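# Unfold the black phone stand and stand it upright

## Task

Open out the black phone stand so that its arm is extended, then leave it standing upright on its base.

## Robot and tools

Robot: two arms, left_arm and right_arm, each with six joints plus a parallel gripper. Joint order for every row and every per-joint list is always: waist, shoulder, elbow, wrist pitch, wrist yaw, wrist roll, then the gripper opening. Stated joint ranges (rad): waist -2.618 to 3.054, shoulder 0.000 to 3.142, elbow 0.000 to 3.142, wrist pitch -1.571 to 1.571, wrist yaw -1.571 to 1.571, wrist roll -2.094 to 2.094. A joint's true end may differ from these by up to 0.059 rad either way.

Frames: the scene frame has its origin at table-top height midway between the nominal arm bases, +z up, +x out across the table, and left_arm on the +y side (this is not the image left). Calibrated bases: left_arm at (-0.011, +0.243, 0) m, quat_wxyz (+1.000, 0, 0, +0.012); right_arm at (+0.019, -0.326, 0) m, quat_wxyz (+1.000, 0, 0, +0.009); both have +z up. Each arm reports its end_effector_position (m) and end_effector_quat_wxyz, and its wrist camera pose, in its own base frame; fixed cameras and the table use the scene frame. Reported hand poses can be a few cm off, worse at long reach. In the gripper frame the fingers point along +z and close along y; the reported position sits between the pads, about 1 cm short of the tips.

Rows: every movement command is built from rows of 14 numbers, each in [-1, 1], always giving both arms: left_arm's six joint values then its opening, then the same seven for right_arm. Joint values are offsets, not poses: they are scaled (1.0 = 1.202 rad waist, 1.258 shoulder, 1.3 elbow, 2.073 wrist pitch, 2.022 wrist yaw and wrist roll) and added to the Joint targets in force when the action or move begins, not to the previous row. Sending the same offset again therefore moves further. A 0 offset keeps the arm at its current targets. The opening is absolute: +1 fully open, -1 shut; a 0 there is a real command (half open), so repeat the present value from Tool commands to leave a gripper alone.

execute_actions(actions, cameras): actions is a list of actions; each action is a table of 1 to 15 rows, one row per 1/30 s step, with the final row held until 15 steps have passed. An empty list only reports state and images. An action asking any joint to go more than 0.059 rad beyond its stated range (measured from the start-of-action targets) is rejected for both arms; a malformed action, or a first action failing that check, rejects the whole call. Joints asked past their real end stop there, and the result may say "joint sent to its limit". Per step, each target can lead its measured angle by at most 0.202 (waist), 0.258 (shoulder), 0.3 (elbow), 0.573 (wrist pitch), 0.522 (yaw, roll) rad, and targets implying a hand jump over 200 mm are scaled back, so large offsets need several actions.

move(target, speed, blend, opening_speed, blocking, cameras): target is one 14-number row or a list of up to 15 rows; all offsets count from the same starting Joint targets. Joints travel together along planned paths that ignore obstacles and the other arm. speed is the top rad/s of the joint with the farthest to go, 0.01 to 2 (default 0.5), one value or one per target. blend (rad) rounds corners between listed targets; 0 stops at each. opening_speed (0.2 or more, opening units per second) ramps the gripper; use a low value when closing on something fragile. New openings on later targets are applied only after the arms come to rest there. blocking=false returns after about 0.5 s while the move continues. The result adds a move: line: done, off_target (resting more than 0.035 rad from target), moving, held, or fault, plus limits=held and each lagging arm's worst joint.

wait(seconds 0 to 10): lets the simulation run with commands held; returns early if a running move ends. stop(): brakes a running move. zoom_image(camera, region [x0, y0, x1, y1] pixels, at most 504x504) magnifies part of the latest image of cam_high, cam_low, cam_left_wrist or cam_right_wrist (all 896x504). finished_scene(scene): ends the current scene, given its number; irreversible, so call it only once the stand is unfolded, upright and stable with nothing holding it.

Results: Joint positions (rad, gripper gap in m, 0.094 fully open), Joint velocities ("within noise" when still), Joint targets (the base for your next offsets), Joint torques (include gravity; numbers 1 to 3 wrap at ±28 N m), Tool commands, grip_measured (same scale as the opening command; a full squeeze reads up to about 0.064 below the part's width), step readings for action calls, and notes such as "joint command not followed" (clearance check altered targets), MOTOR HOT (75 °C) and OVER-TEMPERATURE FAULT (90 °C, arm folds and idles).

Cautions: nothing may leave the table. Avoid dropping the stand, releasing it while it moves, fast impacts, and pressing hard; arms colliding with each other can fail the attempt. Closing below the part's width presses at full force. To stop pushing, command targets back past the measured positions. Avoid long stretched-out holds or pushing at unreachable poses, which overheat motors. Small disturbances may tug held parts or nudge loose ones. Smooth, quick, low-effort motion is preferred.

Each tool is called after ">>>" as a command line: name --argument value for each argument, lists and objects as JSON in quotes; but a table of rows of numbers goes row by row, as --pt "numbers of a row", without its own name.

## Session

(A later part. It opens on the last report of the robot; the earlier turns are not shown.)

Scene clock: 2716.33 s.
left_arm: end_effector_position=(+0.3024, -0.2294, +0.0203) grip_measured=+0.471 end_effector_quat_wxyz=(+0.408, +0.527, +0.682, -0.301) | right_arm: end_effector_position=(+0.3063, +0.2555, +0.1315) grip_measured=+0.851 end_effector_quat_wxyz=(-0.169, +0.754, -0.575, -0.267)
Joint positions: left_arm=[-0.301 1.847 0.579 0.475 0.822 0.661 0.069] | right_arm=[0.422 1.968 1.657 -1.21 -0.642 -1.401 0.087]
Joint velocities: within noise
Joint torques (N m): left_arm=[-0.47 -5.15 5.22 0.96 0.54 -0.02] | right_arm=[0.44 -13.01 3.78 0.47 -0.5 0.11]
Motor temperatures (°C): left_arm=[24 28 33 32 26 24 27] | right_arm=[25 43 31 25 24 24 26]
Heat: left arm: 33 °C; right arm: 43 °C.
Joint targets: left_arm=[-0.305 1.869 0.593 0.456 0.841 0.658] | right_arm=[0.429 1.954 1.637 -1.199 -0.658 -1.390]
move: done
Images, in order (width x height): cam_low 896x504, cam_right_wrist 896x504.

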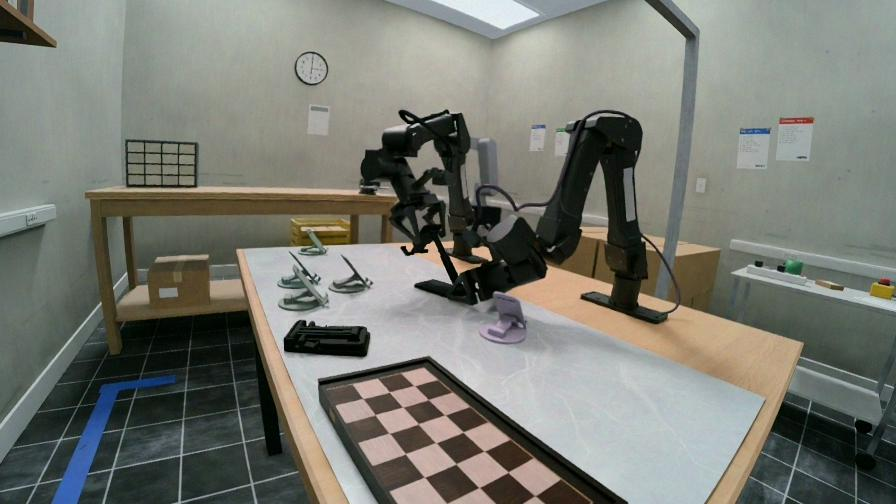

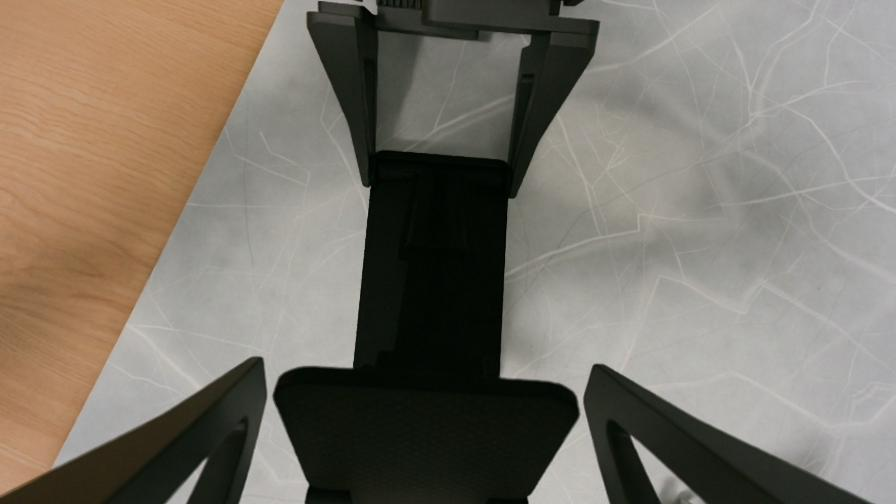

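>>> move --target '[0,0,0,0,0,0,0.2, 0,0,0,0,0,0,0.15]' --speed 0.2 --opening_speed 0.5 --cameras '["cam_right_wrist","cam_low"]'

>>> zoom_image --camera "cam_low" --region '[380, 180, 500, 310]'

Scene clock: 2723.67 s.
left_arm: end_effector_position=(+0.3021, -0.2296, +0.0205) grip_measured=+0.471 end_effector_quat_wxyz=(+0.408, +0.525, +0.683, -0.304) | right_arm: end_effector_position=(+0.3064, +0.2560, +0.1318) grip_measured=+0.326 end_effector_quat_wxyz=(-0.170, +0.754, -0.575, -0.268)
Joint positions: left_arm=[-0.301 1.847 0.579 0.475 0.825 0.656 0.069] | right_arm=[0.422 1.968 1.657 -1.209 -0.645 -1.4 0.062]
Joint velocities: within noise
Joint torques (N m): left_arm=[-0.43 -5.18 5.24 0.98 0.49 0.04] | right_arm=[0.79 -13.01 3.86 0.36 -0.49 0.08]
Motor temperatures (°C): left_arm=[24 28 33 32 26 24 27] | right_arm=[25 43 31 25 24 24 26]
Heat: left arm: 33 °C; right arm: 43 °C.
Joint targets: left_arm=[-0.305 1.869 0.593 0.456 0.841 0.658] | right_arm=[0.429 1.954 1.637 -1.199 -0.658 -1.390]
move: done
Images, in order (width x height): cam_low 896x504, cam_right_wrist 896x504.

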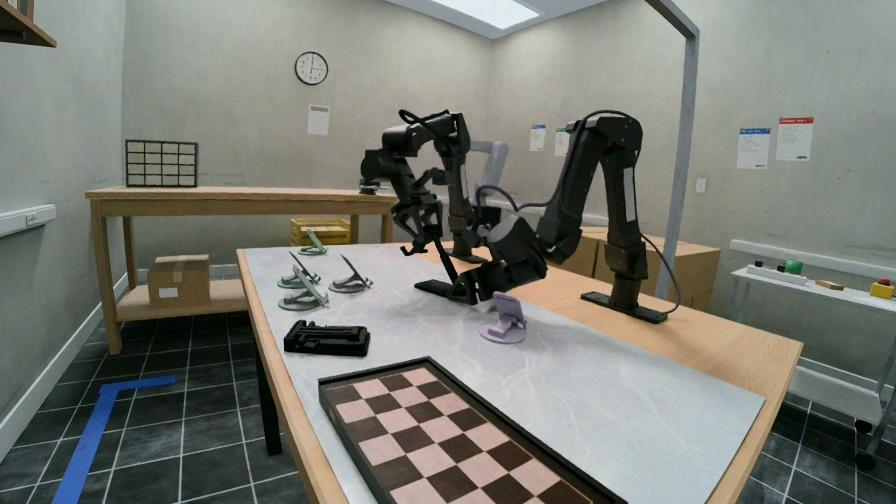

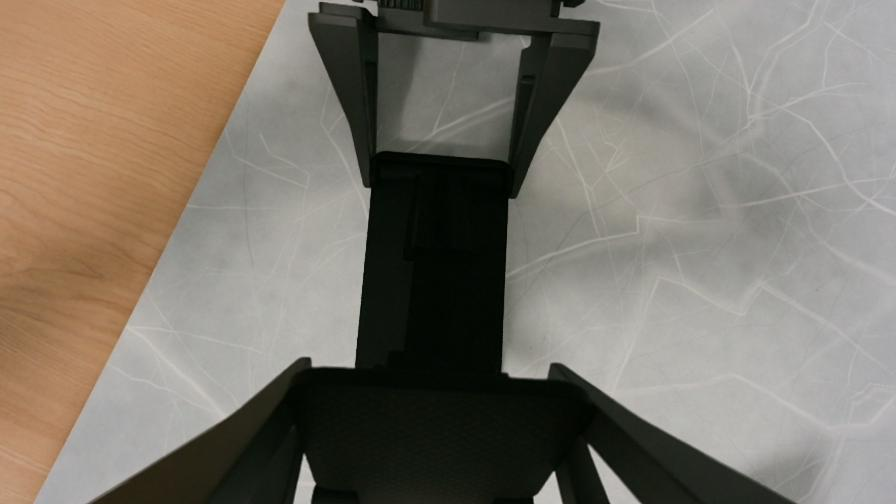

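Scaled by 3.877.

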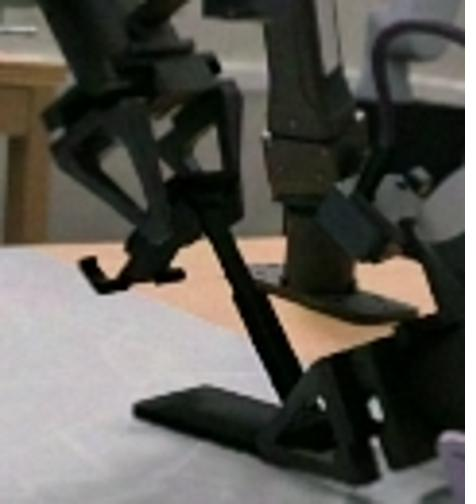

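>>> move --pt "0.0225 0.0502 -0.1 -0.1833 -0.1212 0 0.2 0 0 0 0 0 0 0.15" --pt "0.0225 0.0502 -0.1 -0.1833 -0.1212 0 0.2 -0.05 -0.054 0.07 -0.0135 0.0064 -0.005 0.15" --speed 0.12 --cameras '["cam_right_wrist","cam_low","cam_left_wrist"]'

>>> zoom_image --camera "cam_low" --region '[380, 180, 500, 310]'

Scene clock: 2737.47 s.
left_arm: end_effector_position=(+0.2990, -0.2258, +0.0145) grip_measured=+0.471 end_effector_quat_wxyz=(+0.398, +0.524, +0.691, -0.299) | right_arm: end_effector_position=(+0.3070, +0.2529, +0.1370) grip_measured=+0.326 end_effector_quat_wxyz=(-0.172, +0.754, -0.576, -0.265)
Joint positions: left_arm=[-0.298 1.847 0.572 0.454 0.811 0.666 0.069] | right_arm=[0.415 1.958 1.665 -1.223 -0.64 -1.402 0.062]
Joint velocities: within noise
Joint torques (N m): left_arm=[1.91 0.36 -4.49 -2.57 -2.05 -0.08] | right_arm=[-3.97 -18.43 9.98 0.25 -0.4 0]
Motor temperatures (°C): left_arm=[24 27 33 32 27 24 27] | right_arm=[25 44 31 25 24 24 27]
Heat: left arm: 33 °C; right arm: 44 °C.
Joint targets: left_arm=[-0.278 1.932 0.463 0.076 0.595 0.658] | right_arm=[0.368 1.887 1.728 -1.227 -0.645 -1.400]
move: off_target (left_arm, right_arm); left_arm: the wrist pitch is farthest, 0.378 rad from its target; right_arm: the shoulder is farthest, 0.072 rad from its target
Images, in order (width x height): cam_low 896x504, cam_left_wrist 896x504, cam_right_wrist 896x504.

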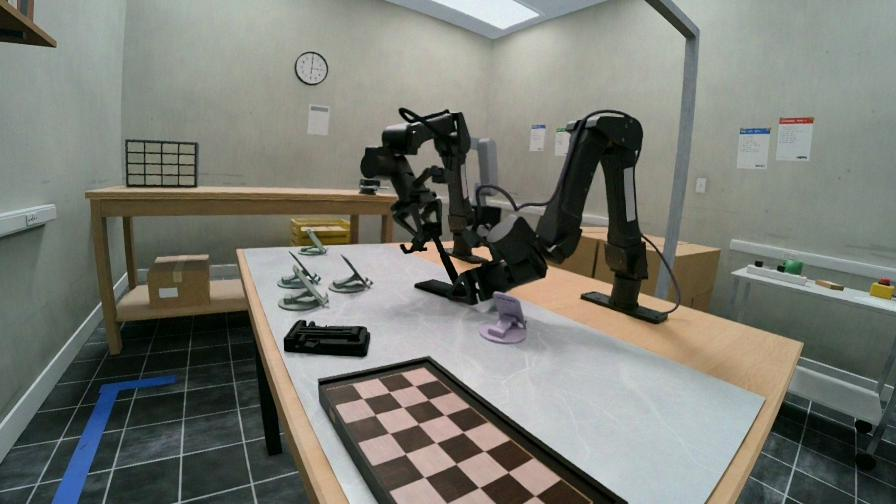

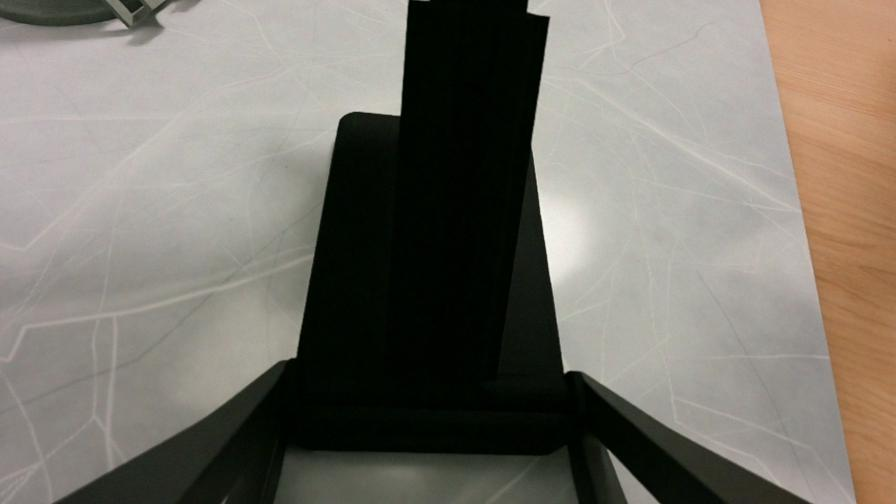

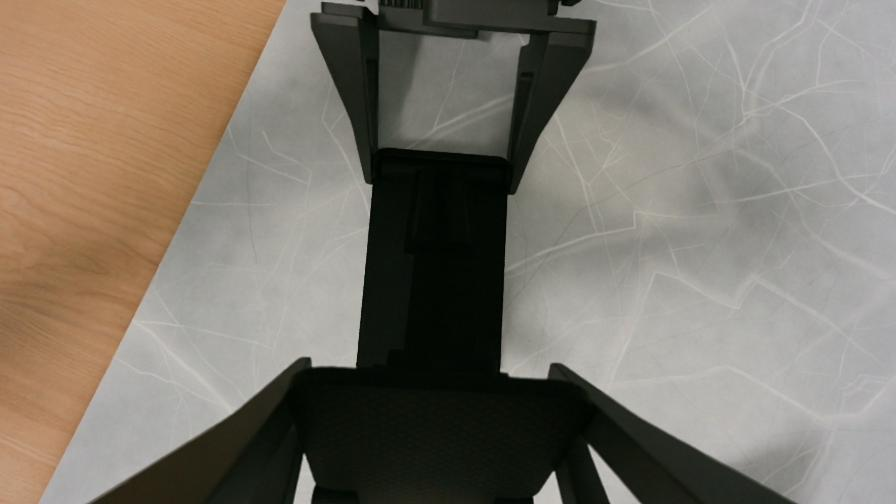

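Scaled by 3.877.

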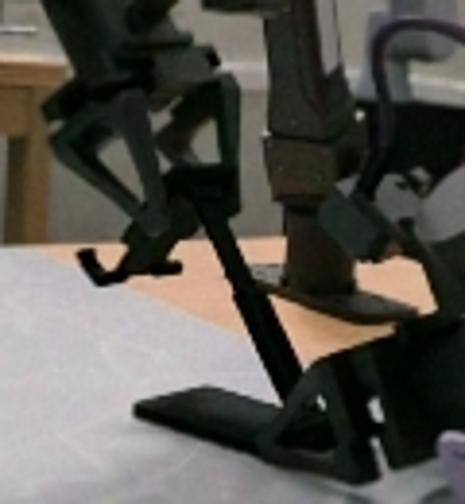

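>>> move --target '[0,0,0,0,0,0,0.2, -0.0133,-0.0175,0.0146,-0.005,0,0,0.15]' --speed 0.1 --cameras '["cam_right_wrist","cam_low","cam_left_wrist"]'

>>> zoom_image --camera "cam_low" --region '[380, 180, 500, 310]'

Scene clock: 2743.20 s.
left_arm: end_effector_position=(+0.2990, -0.2258, +0.0145) grip_measured=+0.471 end_effector_quat_wxyz=(+0.398, +0.524, +0.691, -0.300) | right_arm: end_effector_position=(+0.3079, +0.2508, +0.1405) grip_measured=+0.326 end_effector_quat_wxyz=(-0.174, +0.753, -0.578, -0.263)
Joint positions: left_arm=[-0.298 1.847 0.572 0.454 0.811 0.665 0.069] | right_arm=[0.41 1.951 1.67 -1.232 -0.639 -1.404 0.062]
Joint velocities: within noise
Joint torques (N m): left_arm=[1.91 0.46 -4.46 -2.57 -2.06 -0.06] | right_arm=[-4.67 -19.59 10.89 0.29 -0.41 0.02]
Motor temperatures (°C): left_arm=[24 27 33 35 28 24 27] | right_arm=[26 47 31 25 24 24 27]
Heat: left arm: 35 °C; right arm: 47 °C.
Joint targets: left_arm=[-0.278 1.932 0.463 0.076 0.595 0.658] | right_arm=[0.352 1.865 1.747 -1.237 -0.645 -1.400]
move: off_target (left_arm, right_arm); left_arm: the wrist pitch is farthest, 0.378 rad from its target; right_arm: the shoulder is farthest, 0.086 rad from its target
Images, in order (width x height): cam_low 896x504, cam_left_wrist 896x504, cam_right_wrist 896x504.

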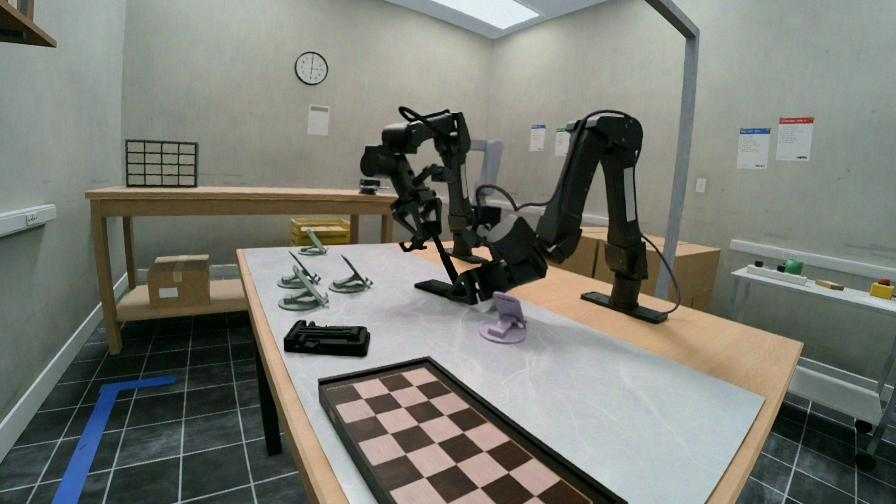

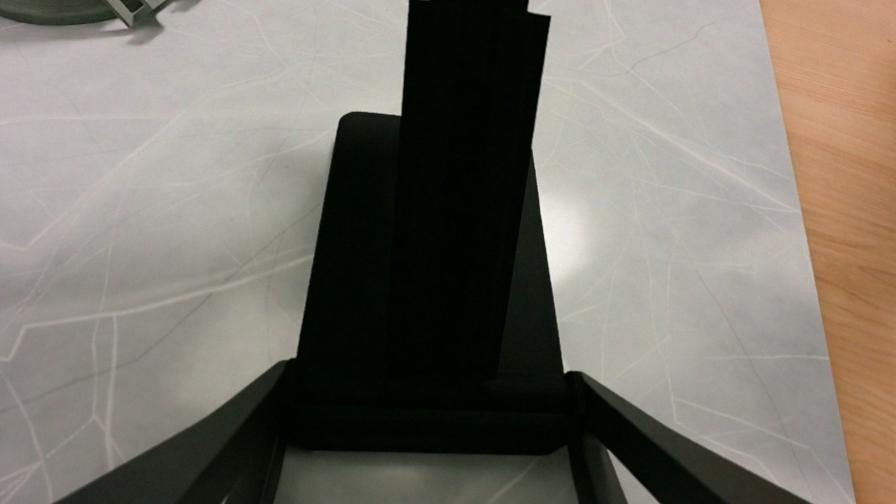

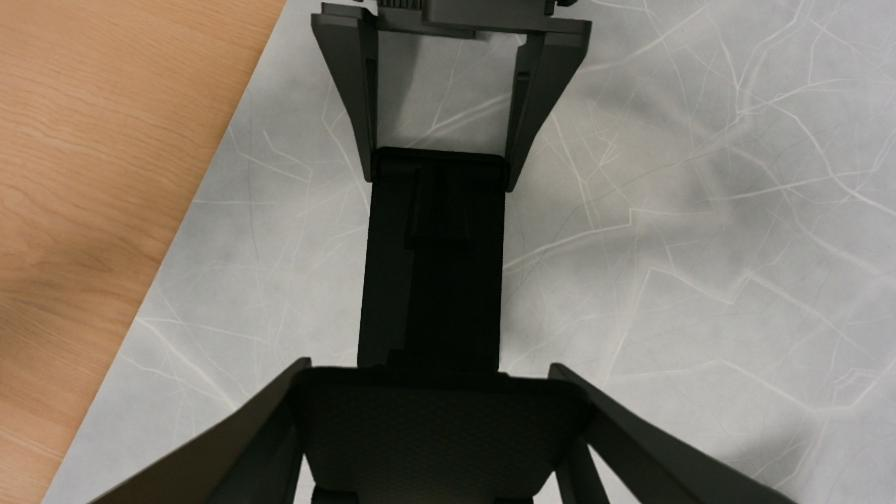

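Scaled by 3.877.

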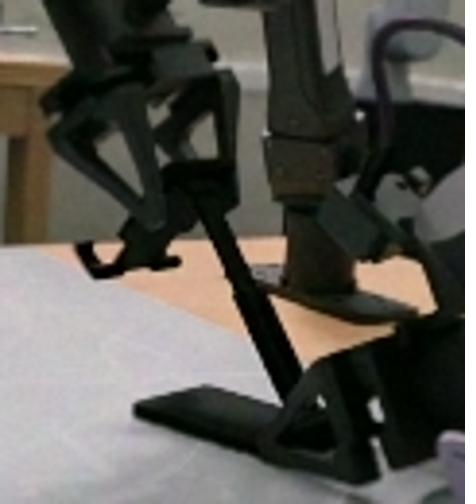

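>>> move --target '[0,0,0,0,0,0,0.2, -0.0133,-0.0175,0.0085,-0.006,0,0,0.15]' --speed 0.1 --cameras '["cam_right_wrist","cam_low","cam_left_wrist"]'

>>> zoom_image --camera "cam_low" --region '[380, 180, 500, 310]'

Scene clock: 2749.53 s.
left_arm: end_effector_position=(+0.2990, -0.2258, +0.0145) grip_measured=+0.471 end_effector_quat_wxyz=(+0.397, +0.523, +0.692, -0.300) | right_arm: end_effector_position=(+0.3083, +0.2504, +0.1417) grip_measured=+0.325 end_effector_quat_wxyz=(-0.175, +0.753, -0.578, -0.262)
Joint positions: left_arm=[-0.298 1.847 0.572 0.454 0.811 0.662 0.069] | right_arm=[0.409 1.95 1.673 -1.234 -0.639 -1.404 0.062]
Joint velocities: within noise
Joint torques (N m): left_arm=[1.91 0.34 -4.45 -2.58 -2.05 -0.02] | right_arm=[-5.81 -21.55 11.75 0.16 -0.42 -0.03]
Motor temperatures (°C): left_arm=[24 27 33 36 28 24 27] | right_arm=[26 50 32 25 24 24 27]
Heat: left arm: 36 °C; right arm: 50 °C.
Joint targets: left_arm=[-0.278 1.932 0.463 0.076 0.595 0.658] | right_arm=[0.336 1.843 1.758 -1.250 -0.645 -1.400]
move: off_target (left_arm, right_arm); left_arm: the wrist pitch is farthest, 0.378 rad from its target; right_arm: the shoulder is farthest, 0.107 rad from its target
Images, in order (width x height): cam_low 896x504, cam_left_wrist 896x504, cam_right_wrist 896x504.

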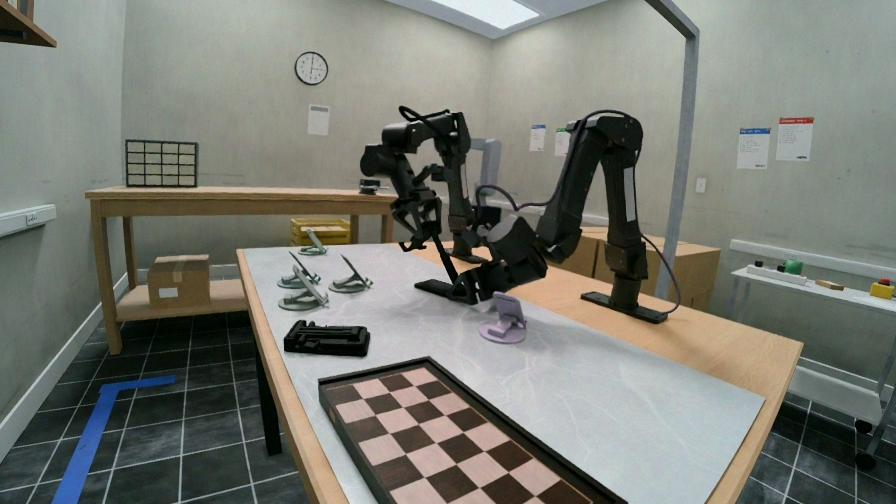

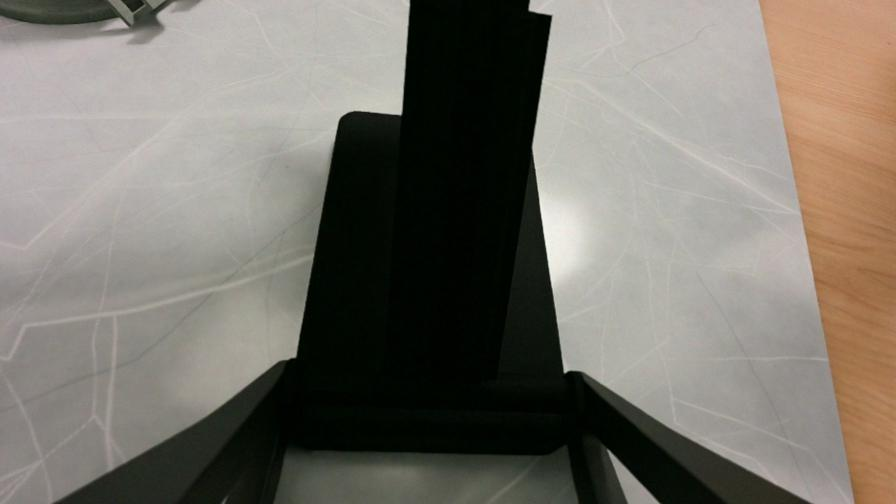

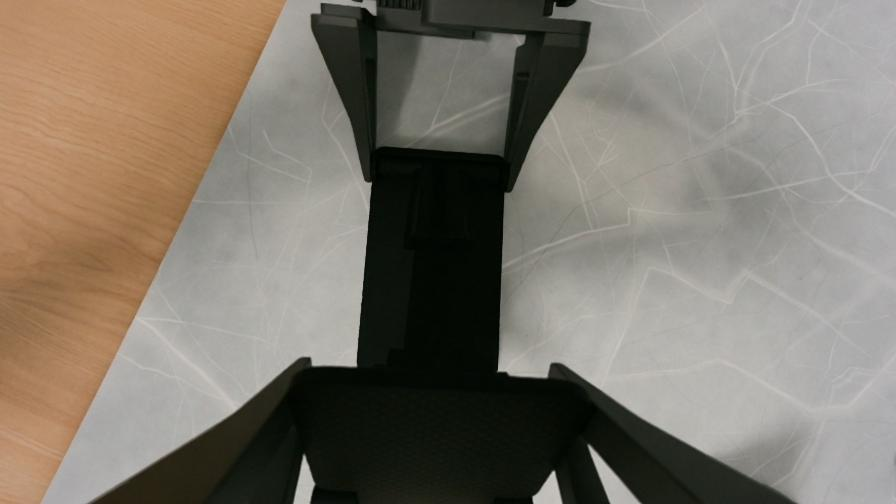

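Scaled by 3.877.

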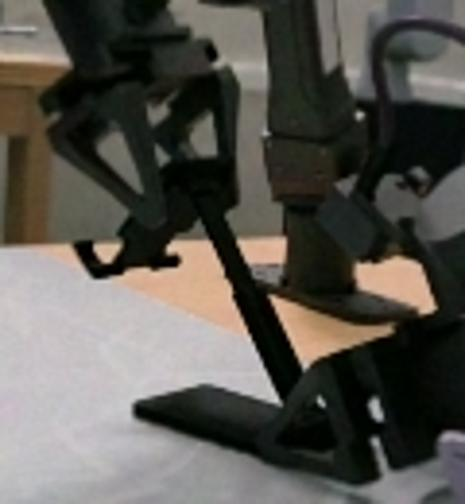

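>>> move --target '[-0.0225,-0.0501,0.1,0.1833,0.1212,0,0.2, 0.0607,0.087,-0.066,0.0077,0.003,-0.002,0.15]' --speed 0.15 --cameras '["cam_left_wrist","cam_low"]'

Scene clock: 2756.30 s.
left_arm: end_effector_position=(+0.3023, -0.2301, +0.0219) grip_measured=+0.471 end_effector_quat_wxyz=(+0.408, +0.523, +0.682, -0.308) | right_arm: end_effector_position=(+0.3067, +0.2501, +0.1413) grip_measured=+0.325 end_effector_quat_wxyz=(-0.171, +0.753, -0.578, -0.262)
Joint positions: left_arm=[-0.299 1.847 0.582 0.474 0.833 0.65 0.069] | right_arm=[0.411 1.95 1.673 -1.24 -0.636 -1.404 0.062]
Joint velocities: within noise
Joint torques (N m): left_arm=[-0.58 -5.16 4.97 0.97 0.42 0.08] | right_arm=[-0.12 -11.55 5.22 0.39 -0.33 0]
Motor temperatures (°C): left_arm=[24 27 33 36 29 24 27] | right_arm=[26 49 34 25 24 24 27]
Heat: left arm: 36 °C; right arm: 49 °C.
Joint targets: left_arm=[-0.305 1.869 0.593 0.456 0.841 0.658] | right_arm=[0.409 1.952 1.672 -1.233 -0.639 -1.404]
move: done
Images, in order (width x height): cam_low 896x504, cam_left_wrist 896x504.

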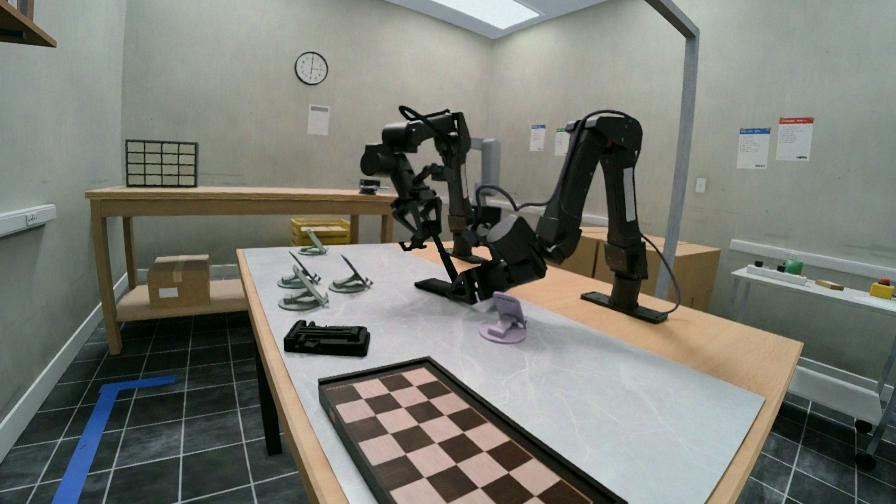

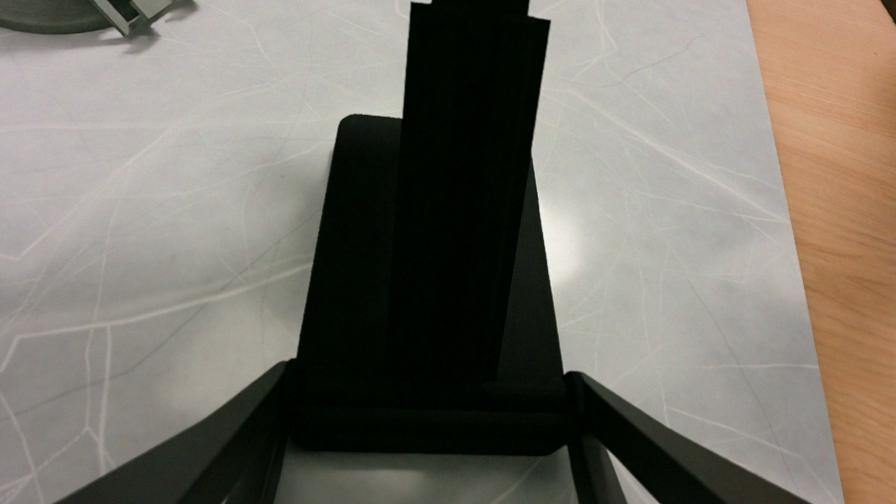

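>>> move --pt "0 0 0 0 0 0 0.2 0 0 0 0 0 0 0.8" --pt "0 0 0 0 0 0 0.2 -0.025 0.0016 0.0385 -0.039 -0.0104 -0.0178 0.8" --pt "0 0 0 0 0 0 0.2 -0.0749 0.004 0.1362 -0.1037 -0.0124 -0.0554 0.8" --speed 0.2 --opening_speed 0.5 --cameras '["cam_left_wrist","cam_low","cam_right_wrist"]'

>>> zoom_image --camera "cam_low" --region '[380, 180, 500, 310]'

Scene clock: 2763.73 s.
left_arm: end_effector_position=(+0.3019, -0.2298, +0.0207) grip_measured=+0.471 end_effector_quat_wxyz=(+0.407, +0.525, +0.682, -0.307) | right_arm: end_effector_position=(+0.3186, +0.2215, +0.1800) grip_measured=+0.799 end_effector_quat_wxyz=(-0.184, +0.754, -0.575, -0.257)
Joint positions: left_arm=[-0.299 1.848 0.582 0.471 0.831 0.655 0.069] | right_arm=[0.326 1.95 1.825 -1.424 -0.643 -1.505 0.085]
Joint velocities: within noise
Joint torques (N m): left_arm=[-0.61 -5.27 5.03 1 0.42 0.03] | right_arm=[-0.73 -10.95 6.65 0.07 -0.58 -0.13]
Motor temperatures (°C): left_arm=[24 27 33 35 28 24 27] | right_arm=[26 46 34 25 24 24 27]
Heat: left arm: 35 °C; right arm: 46 °C.
Joint targets: left_arm=[-0.305 1.869 0.593 0.456 0.841 0.658] | right_arm=[0.319 1.957 1.849 -1.448 -0.664 -1.516]
move: done
Images, in order (width x height): cam_low 896x504, cam_left_wrist 896x504, cam_right_wrist 896x504.

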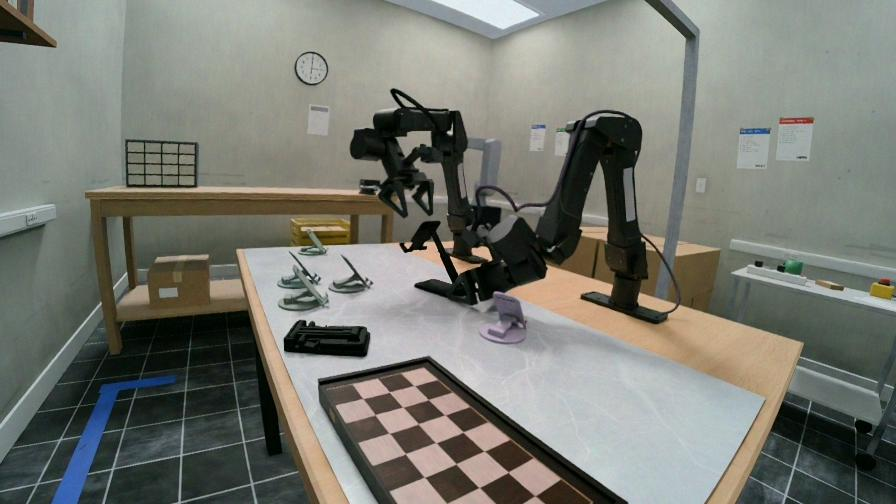

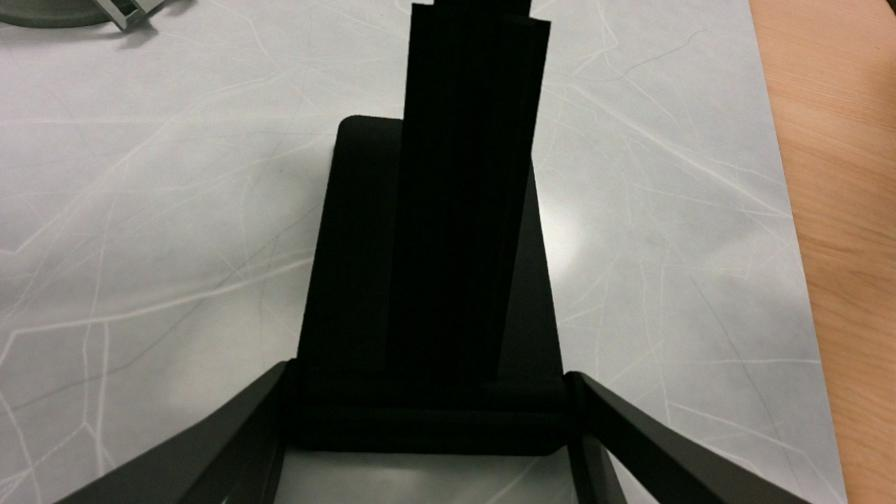

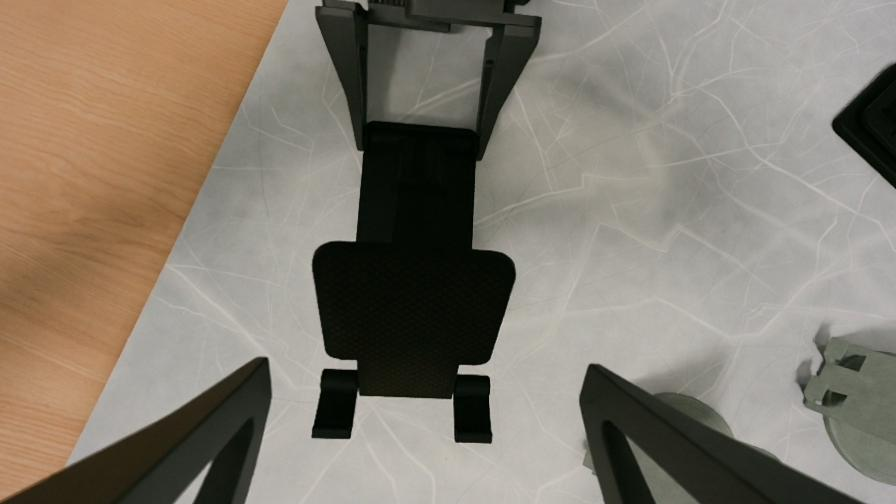

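Scaled by 3.877.

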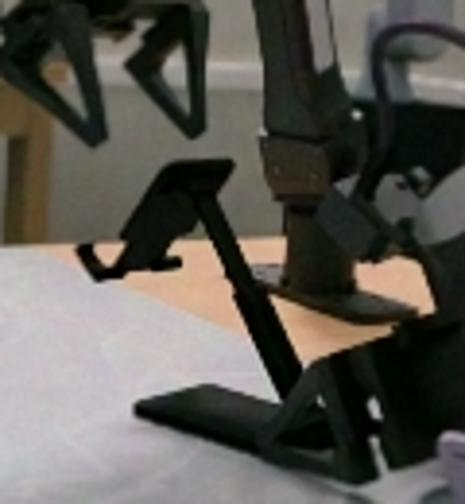

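>>> move --pt "0 0 0 0 0 0 0.85 0 0 0 0 0 0 0.8" --pt "0.054 -0.0795 -0.0415 -0.0246 0.0124 0.0208 0.9 -0.04 0 0 0 0 0 0.8" --speed 0.12 --opening_speed 0.5 --cameras '["cam_left_wrist","cam_low","cam_right_wrist"]'

>>> zoom_image --camera "cam_low" --region '[380, 180, 500, 310]'

Scene clock: 2772.53 s.
left_arm: end_effector_position=(+0.2976, -0.2116, +0.0212) grip_measured=+0.898 end_effector_quat_wxyz=(+0.404, +0.517, +0.692, -0.302) | right_arm: end_effector_position=(+0.3282, +0.2062, +0.1801) grip_measured=+0.799 end_effector_quat_wxyz=(-0.190, +0.741, -0.593, -0.253)
Joint positions: left_arm=[-0.246 1.805 0.55 0.418 0.848 0.694 0.089] | right_arm=[0.279 1.95 1.825 -1.426 -0.643 -1.506 0.085]
Joint velocities: within noise
Joint torques (N m): left_arm=[0.58 -10.09 3.36 0.98 0.57 0.07] | right_arm=[-0.72 -10.82 6.84 0.08 -0.54 -0.11]
Motor temperatures (°C): left_arm=[24 28 34 34 27 24 27] | right_arm=[26 43 34 25 24 24 27]
Heat: left arm: 34 °C; right arm: 43 °C.
Joint targets: left_arm=[-0.240 1.769 0.539 0.405 0.866 0.700] | right_arm=[0.271 1.957 1.849 -1.449 -0.664 -1.516]
move: off_target (left_arm); target 2's new numbers were sent with left_arm's shoulder 0.037 rad from that target; left_arm: the shoulder is farthest, 0.036 rad from its target
Images, in order (width x height): cam_low 896x504, cam_left_wrist 896x504, cam_right_wrist 896x504.

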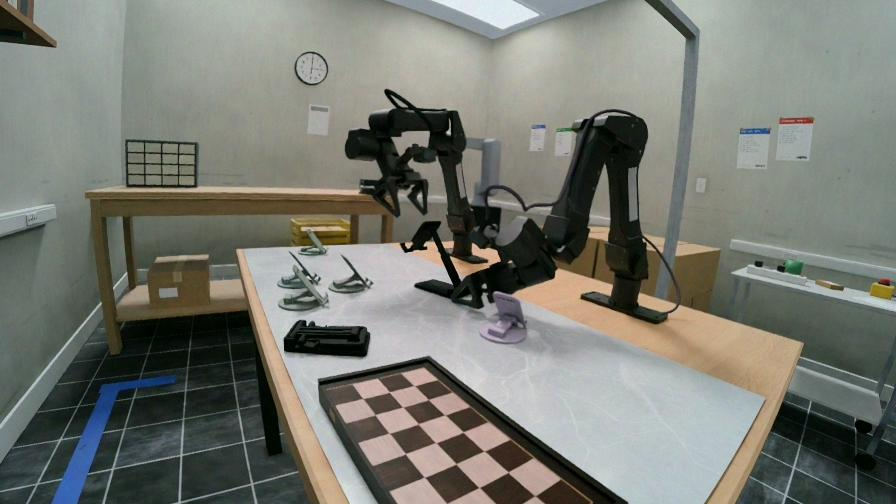

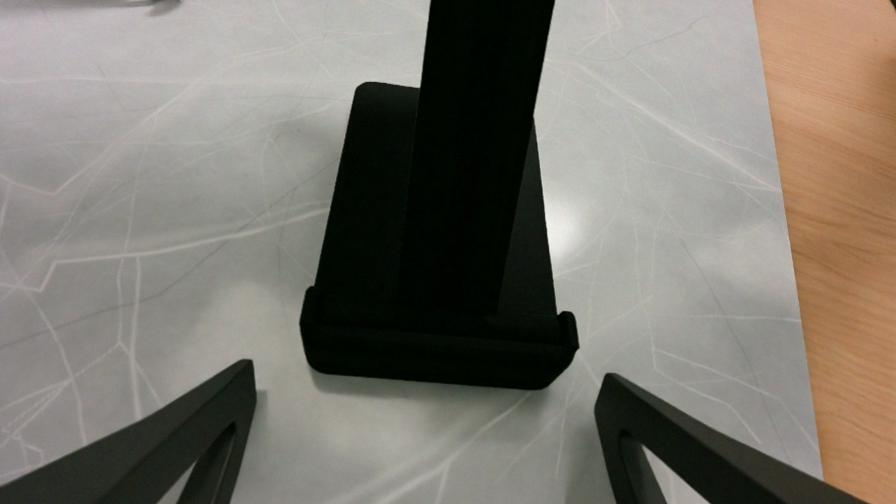

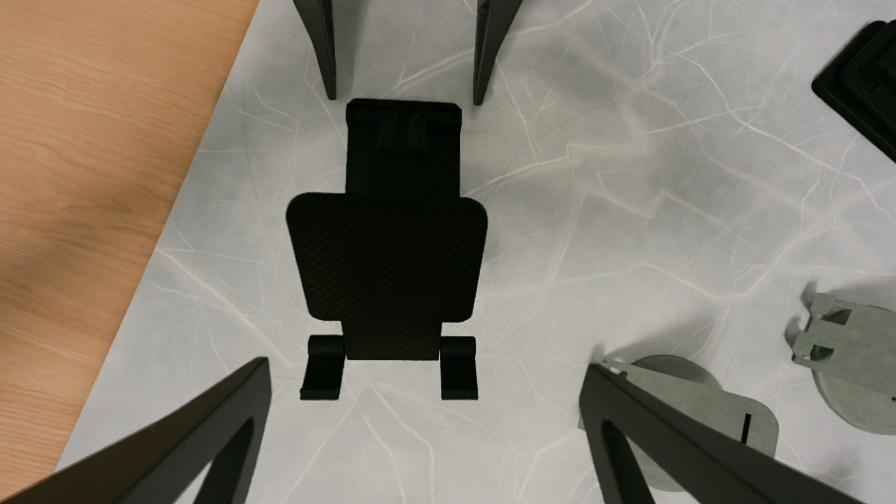

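Scaled by 3.877.

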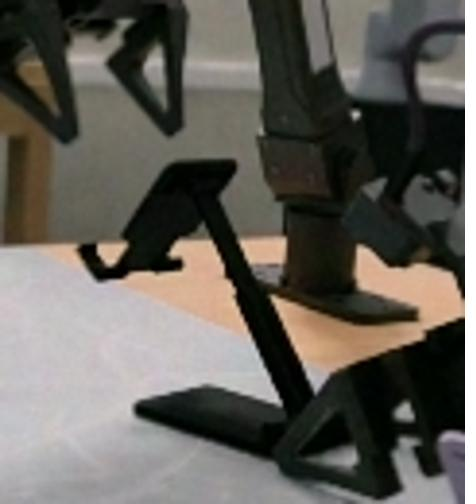

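>>> move --pt "0.02 -0.12 0 0 0 0 0.9 -0.15 0 0 0.05 0 0 0.8" --pt "0.1 -0.4 0.1 0 0 0 0.9 -0.35 -0.1 0 0.1 0 0 0.8" --speed 0.35 --blend 0.05

>>> zoom_image --camera "cam_low" --region '[380, 180, 500, 310]'

>>> zoom_image --camera "cam_high" --region '[440, 180, 560, 300]'

Scene clock: 2778.10 s.
left_arm: end_effector_position=(+0.3400, -0.1775, +0.2257) grip_measured=+0.898 end_effector_quat_wxyz=(+0.630, +0.521, +0.555, -0.155) | right_arm: end_effector_position=(+0.4133, +0.0482, +0.2211) grip_measured=+0.799 end_effector_quat_wxyz=(+0.325, -0.626, +0.700, +0.111)
Joint positions: left_arm=[-0.126 1.289 0.636 0.408 0.853 0.698 0.089] | right_arm=[-0.147 1.855 1.825 -1.248 -0.646 -1.508 0.085]
Joint velocities: within noise
Joint torques (N m): left_arm=[0.57 -6.53 9.22 1.41 0.26 0.02] | right_arm=[-0.46 -13.07 7.15 0.74 -0.49 -0.11]
Motor temperatures (°C): left_arm=[24 29 34 33 27 24 27] | right_arm=[26 42 34 25 24 24 26]
Heat: left arm: 34 °C; right arm: 42 °C.
Joint targets: left_arm=[-0.120 1.266 0.669 0.405 0.866 0.700] | right_arm=[-0.149 1.831 1.849 -1.241 -0.664 -1.516]
move: done

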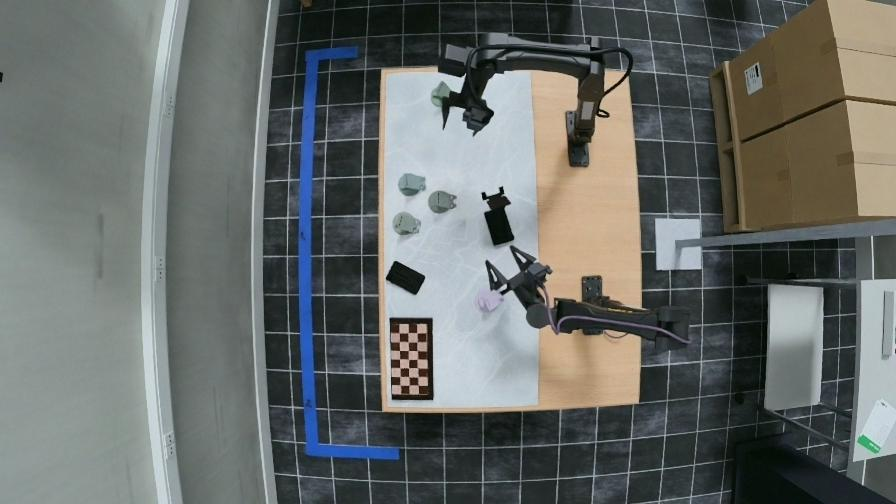

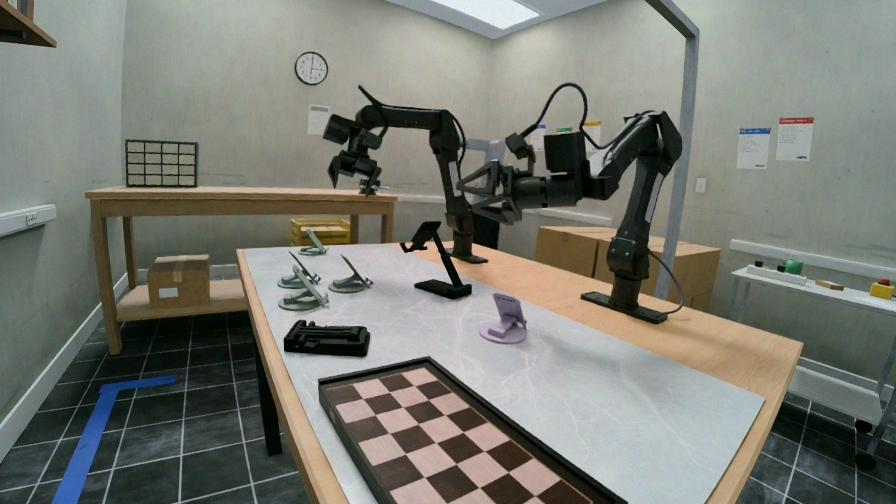

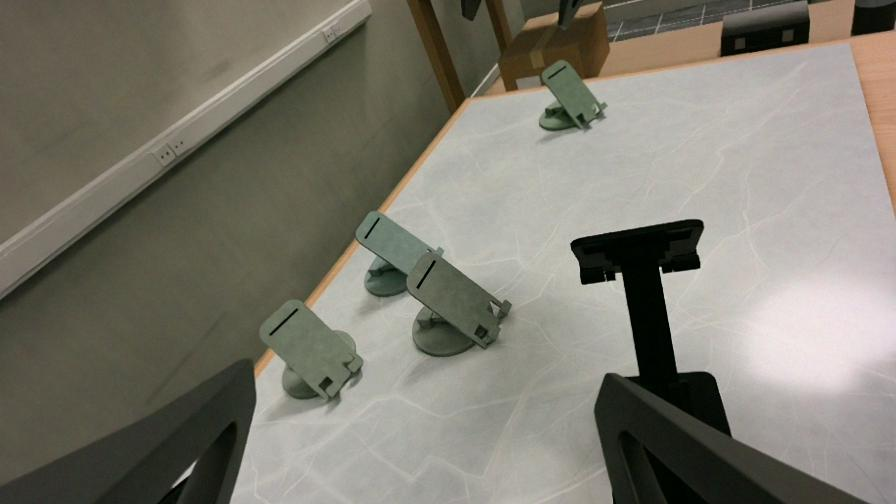

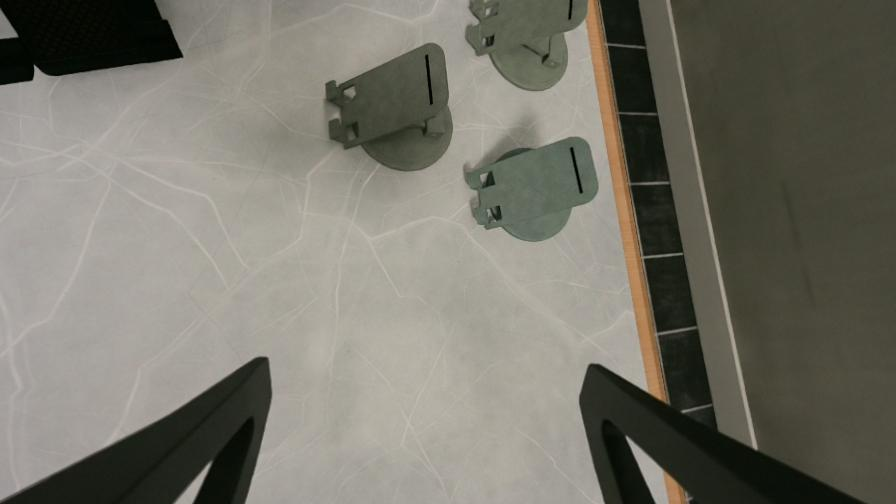

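Scaled by 3.877.

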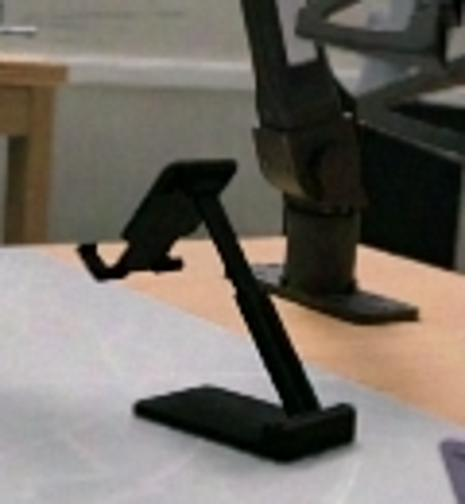

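Scaled by 4.200.

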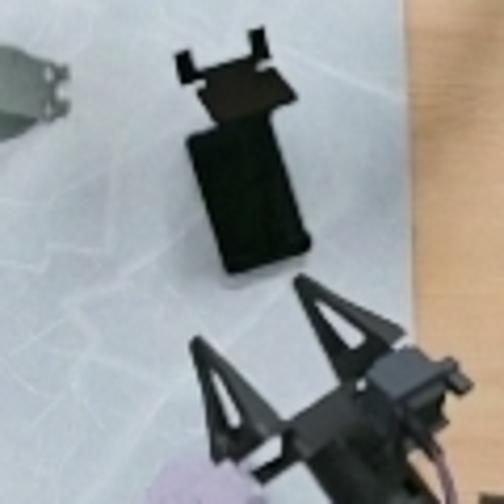

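>>> finished_scene --scene 1

The scene is finished: the task was done.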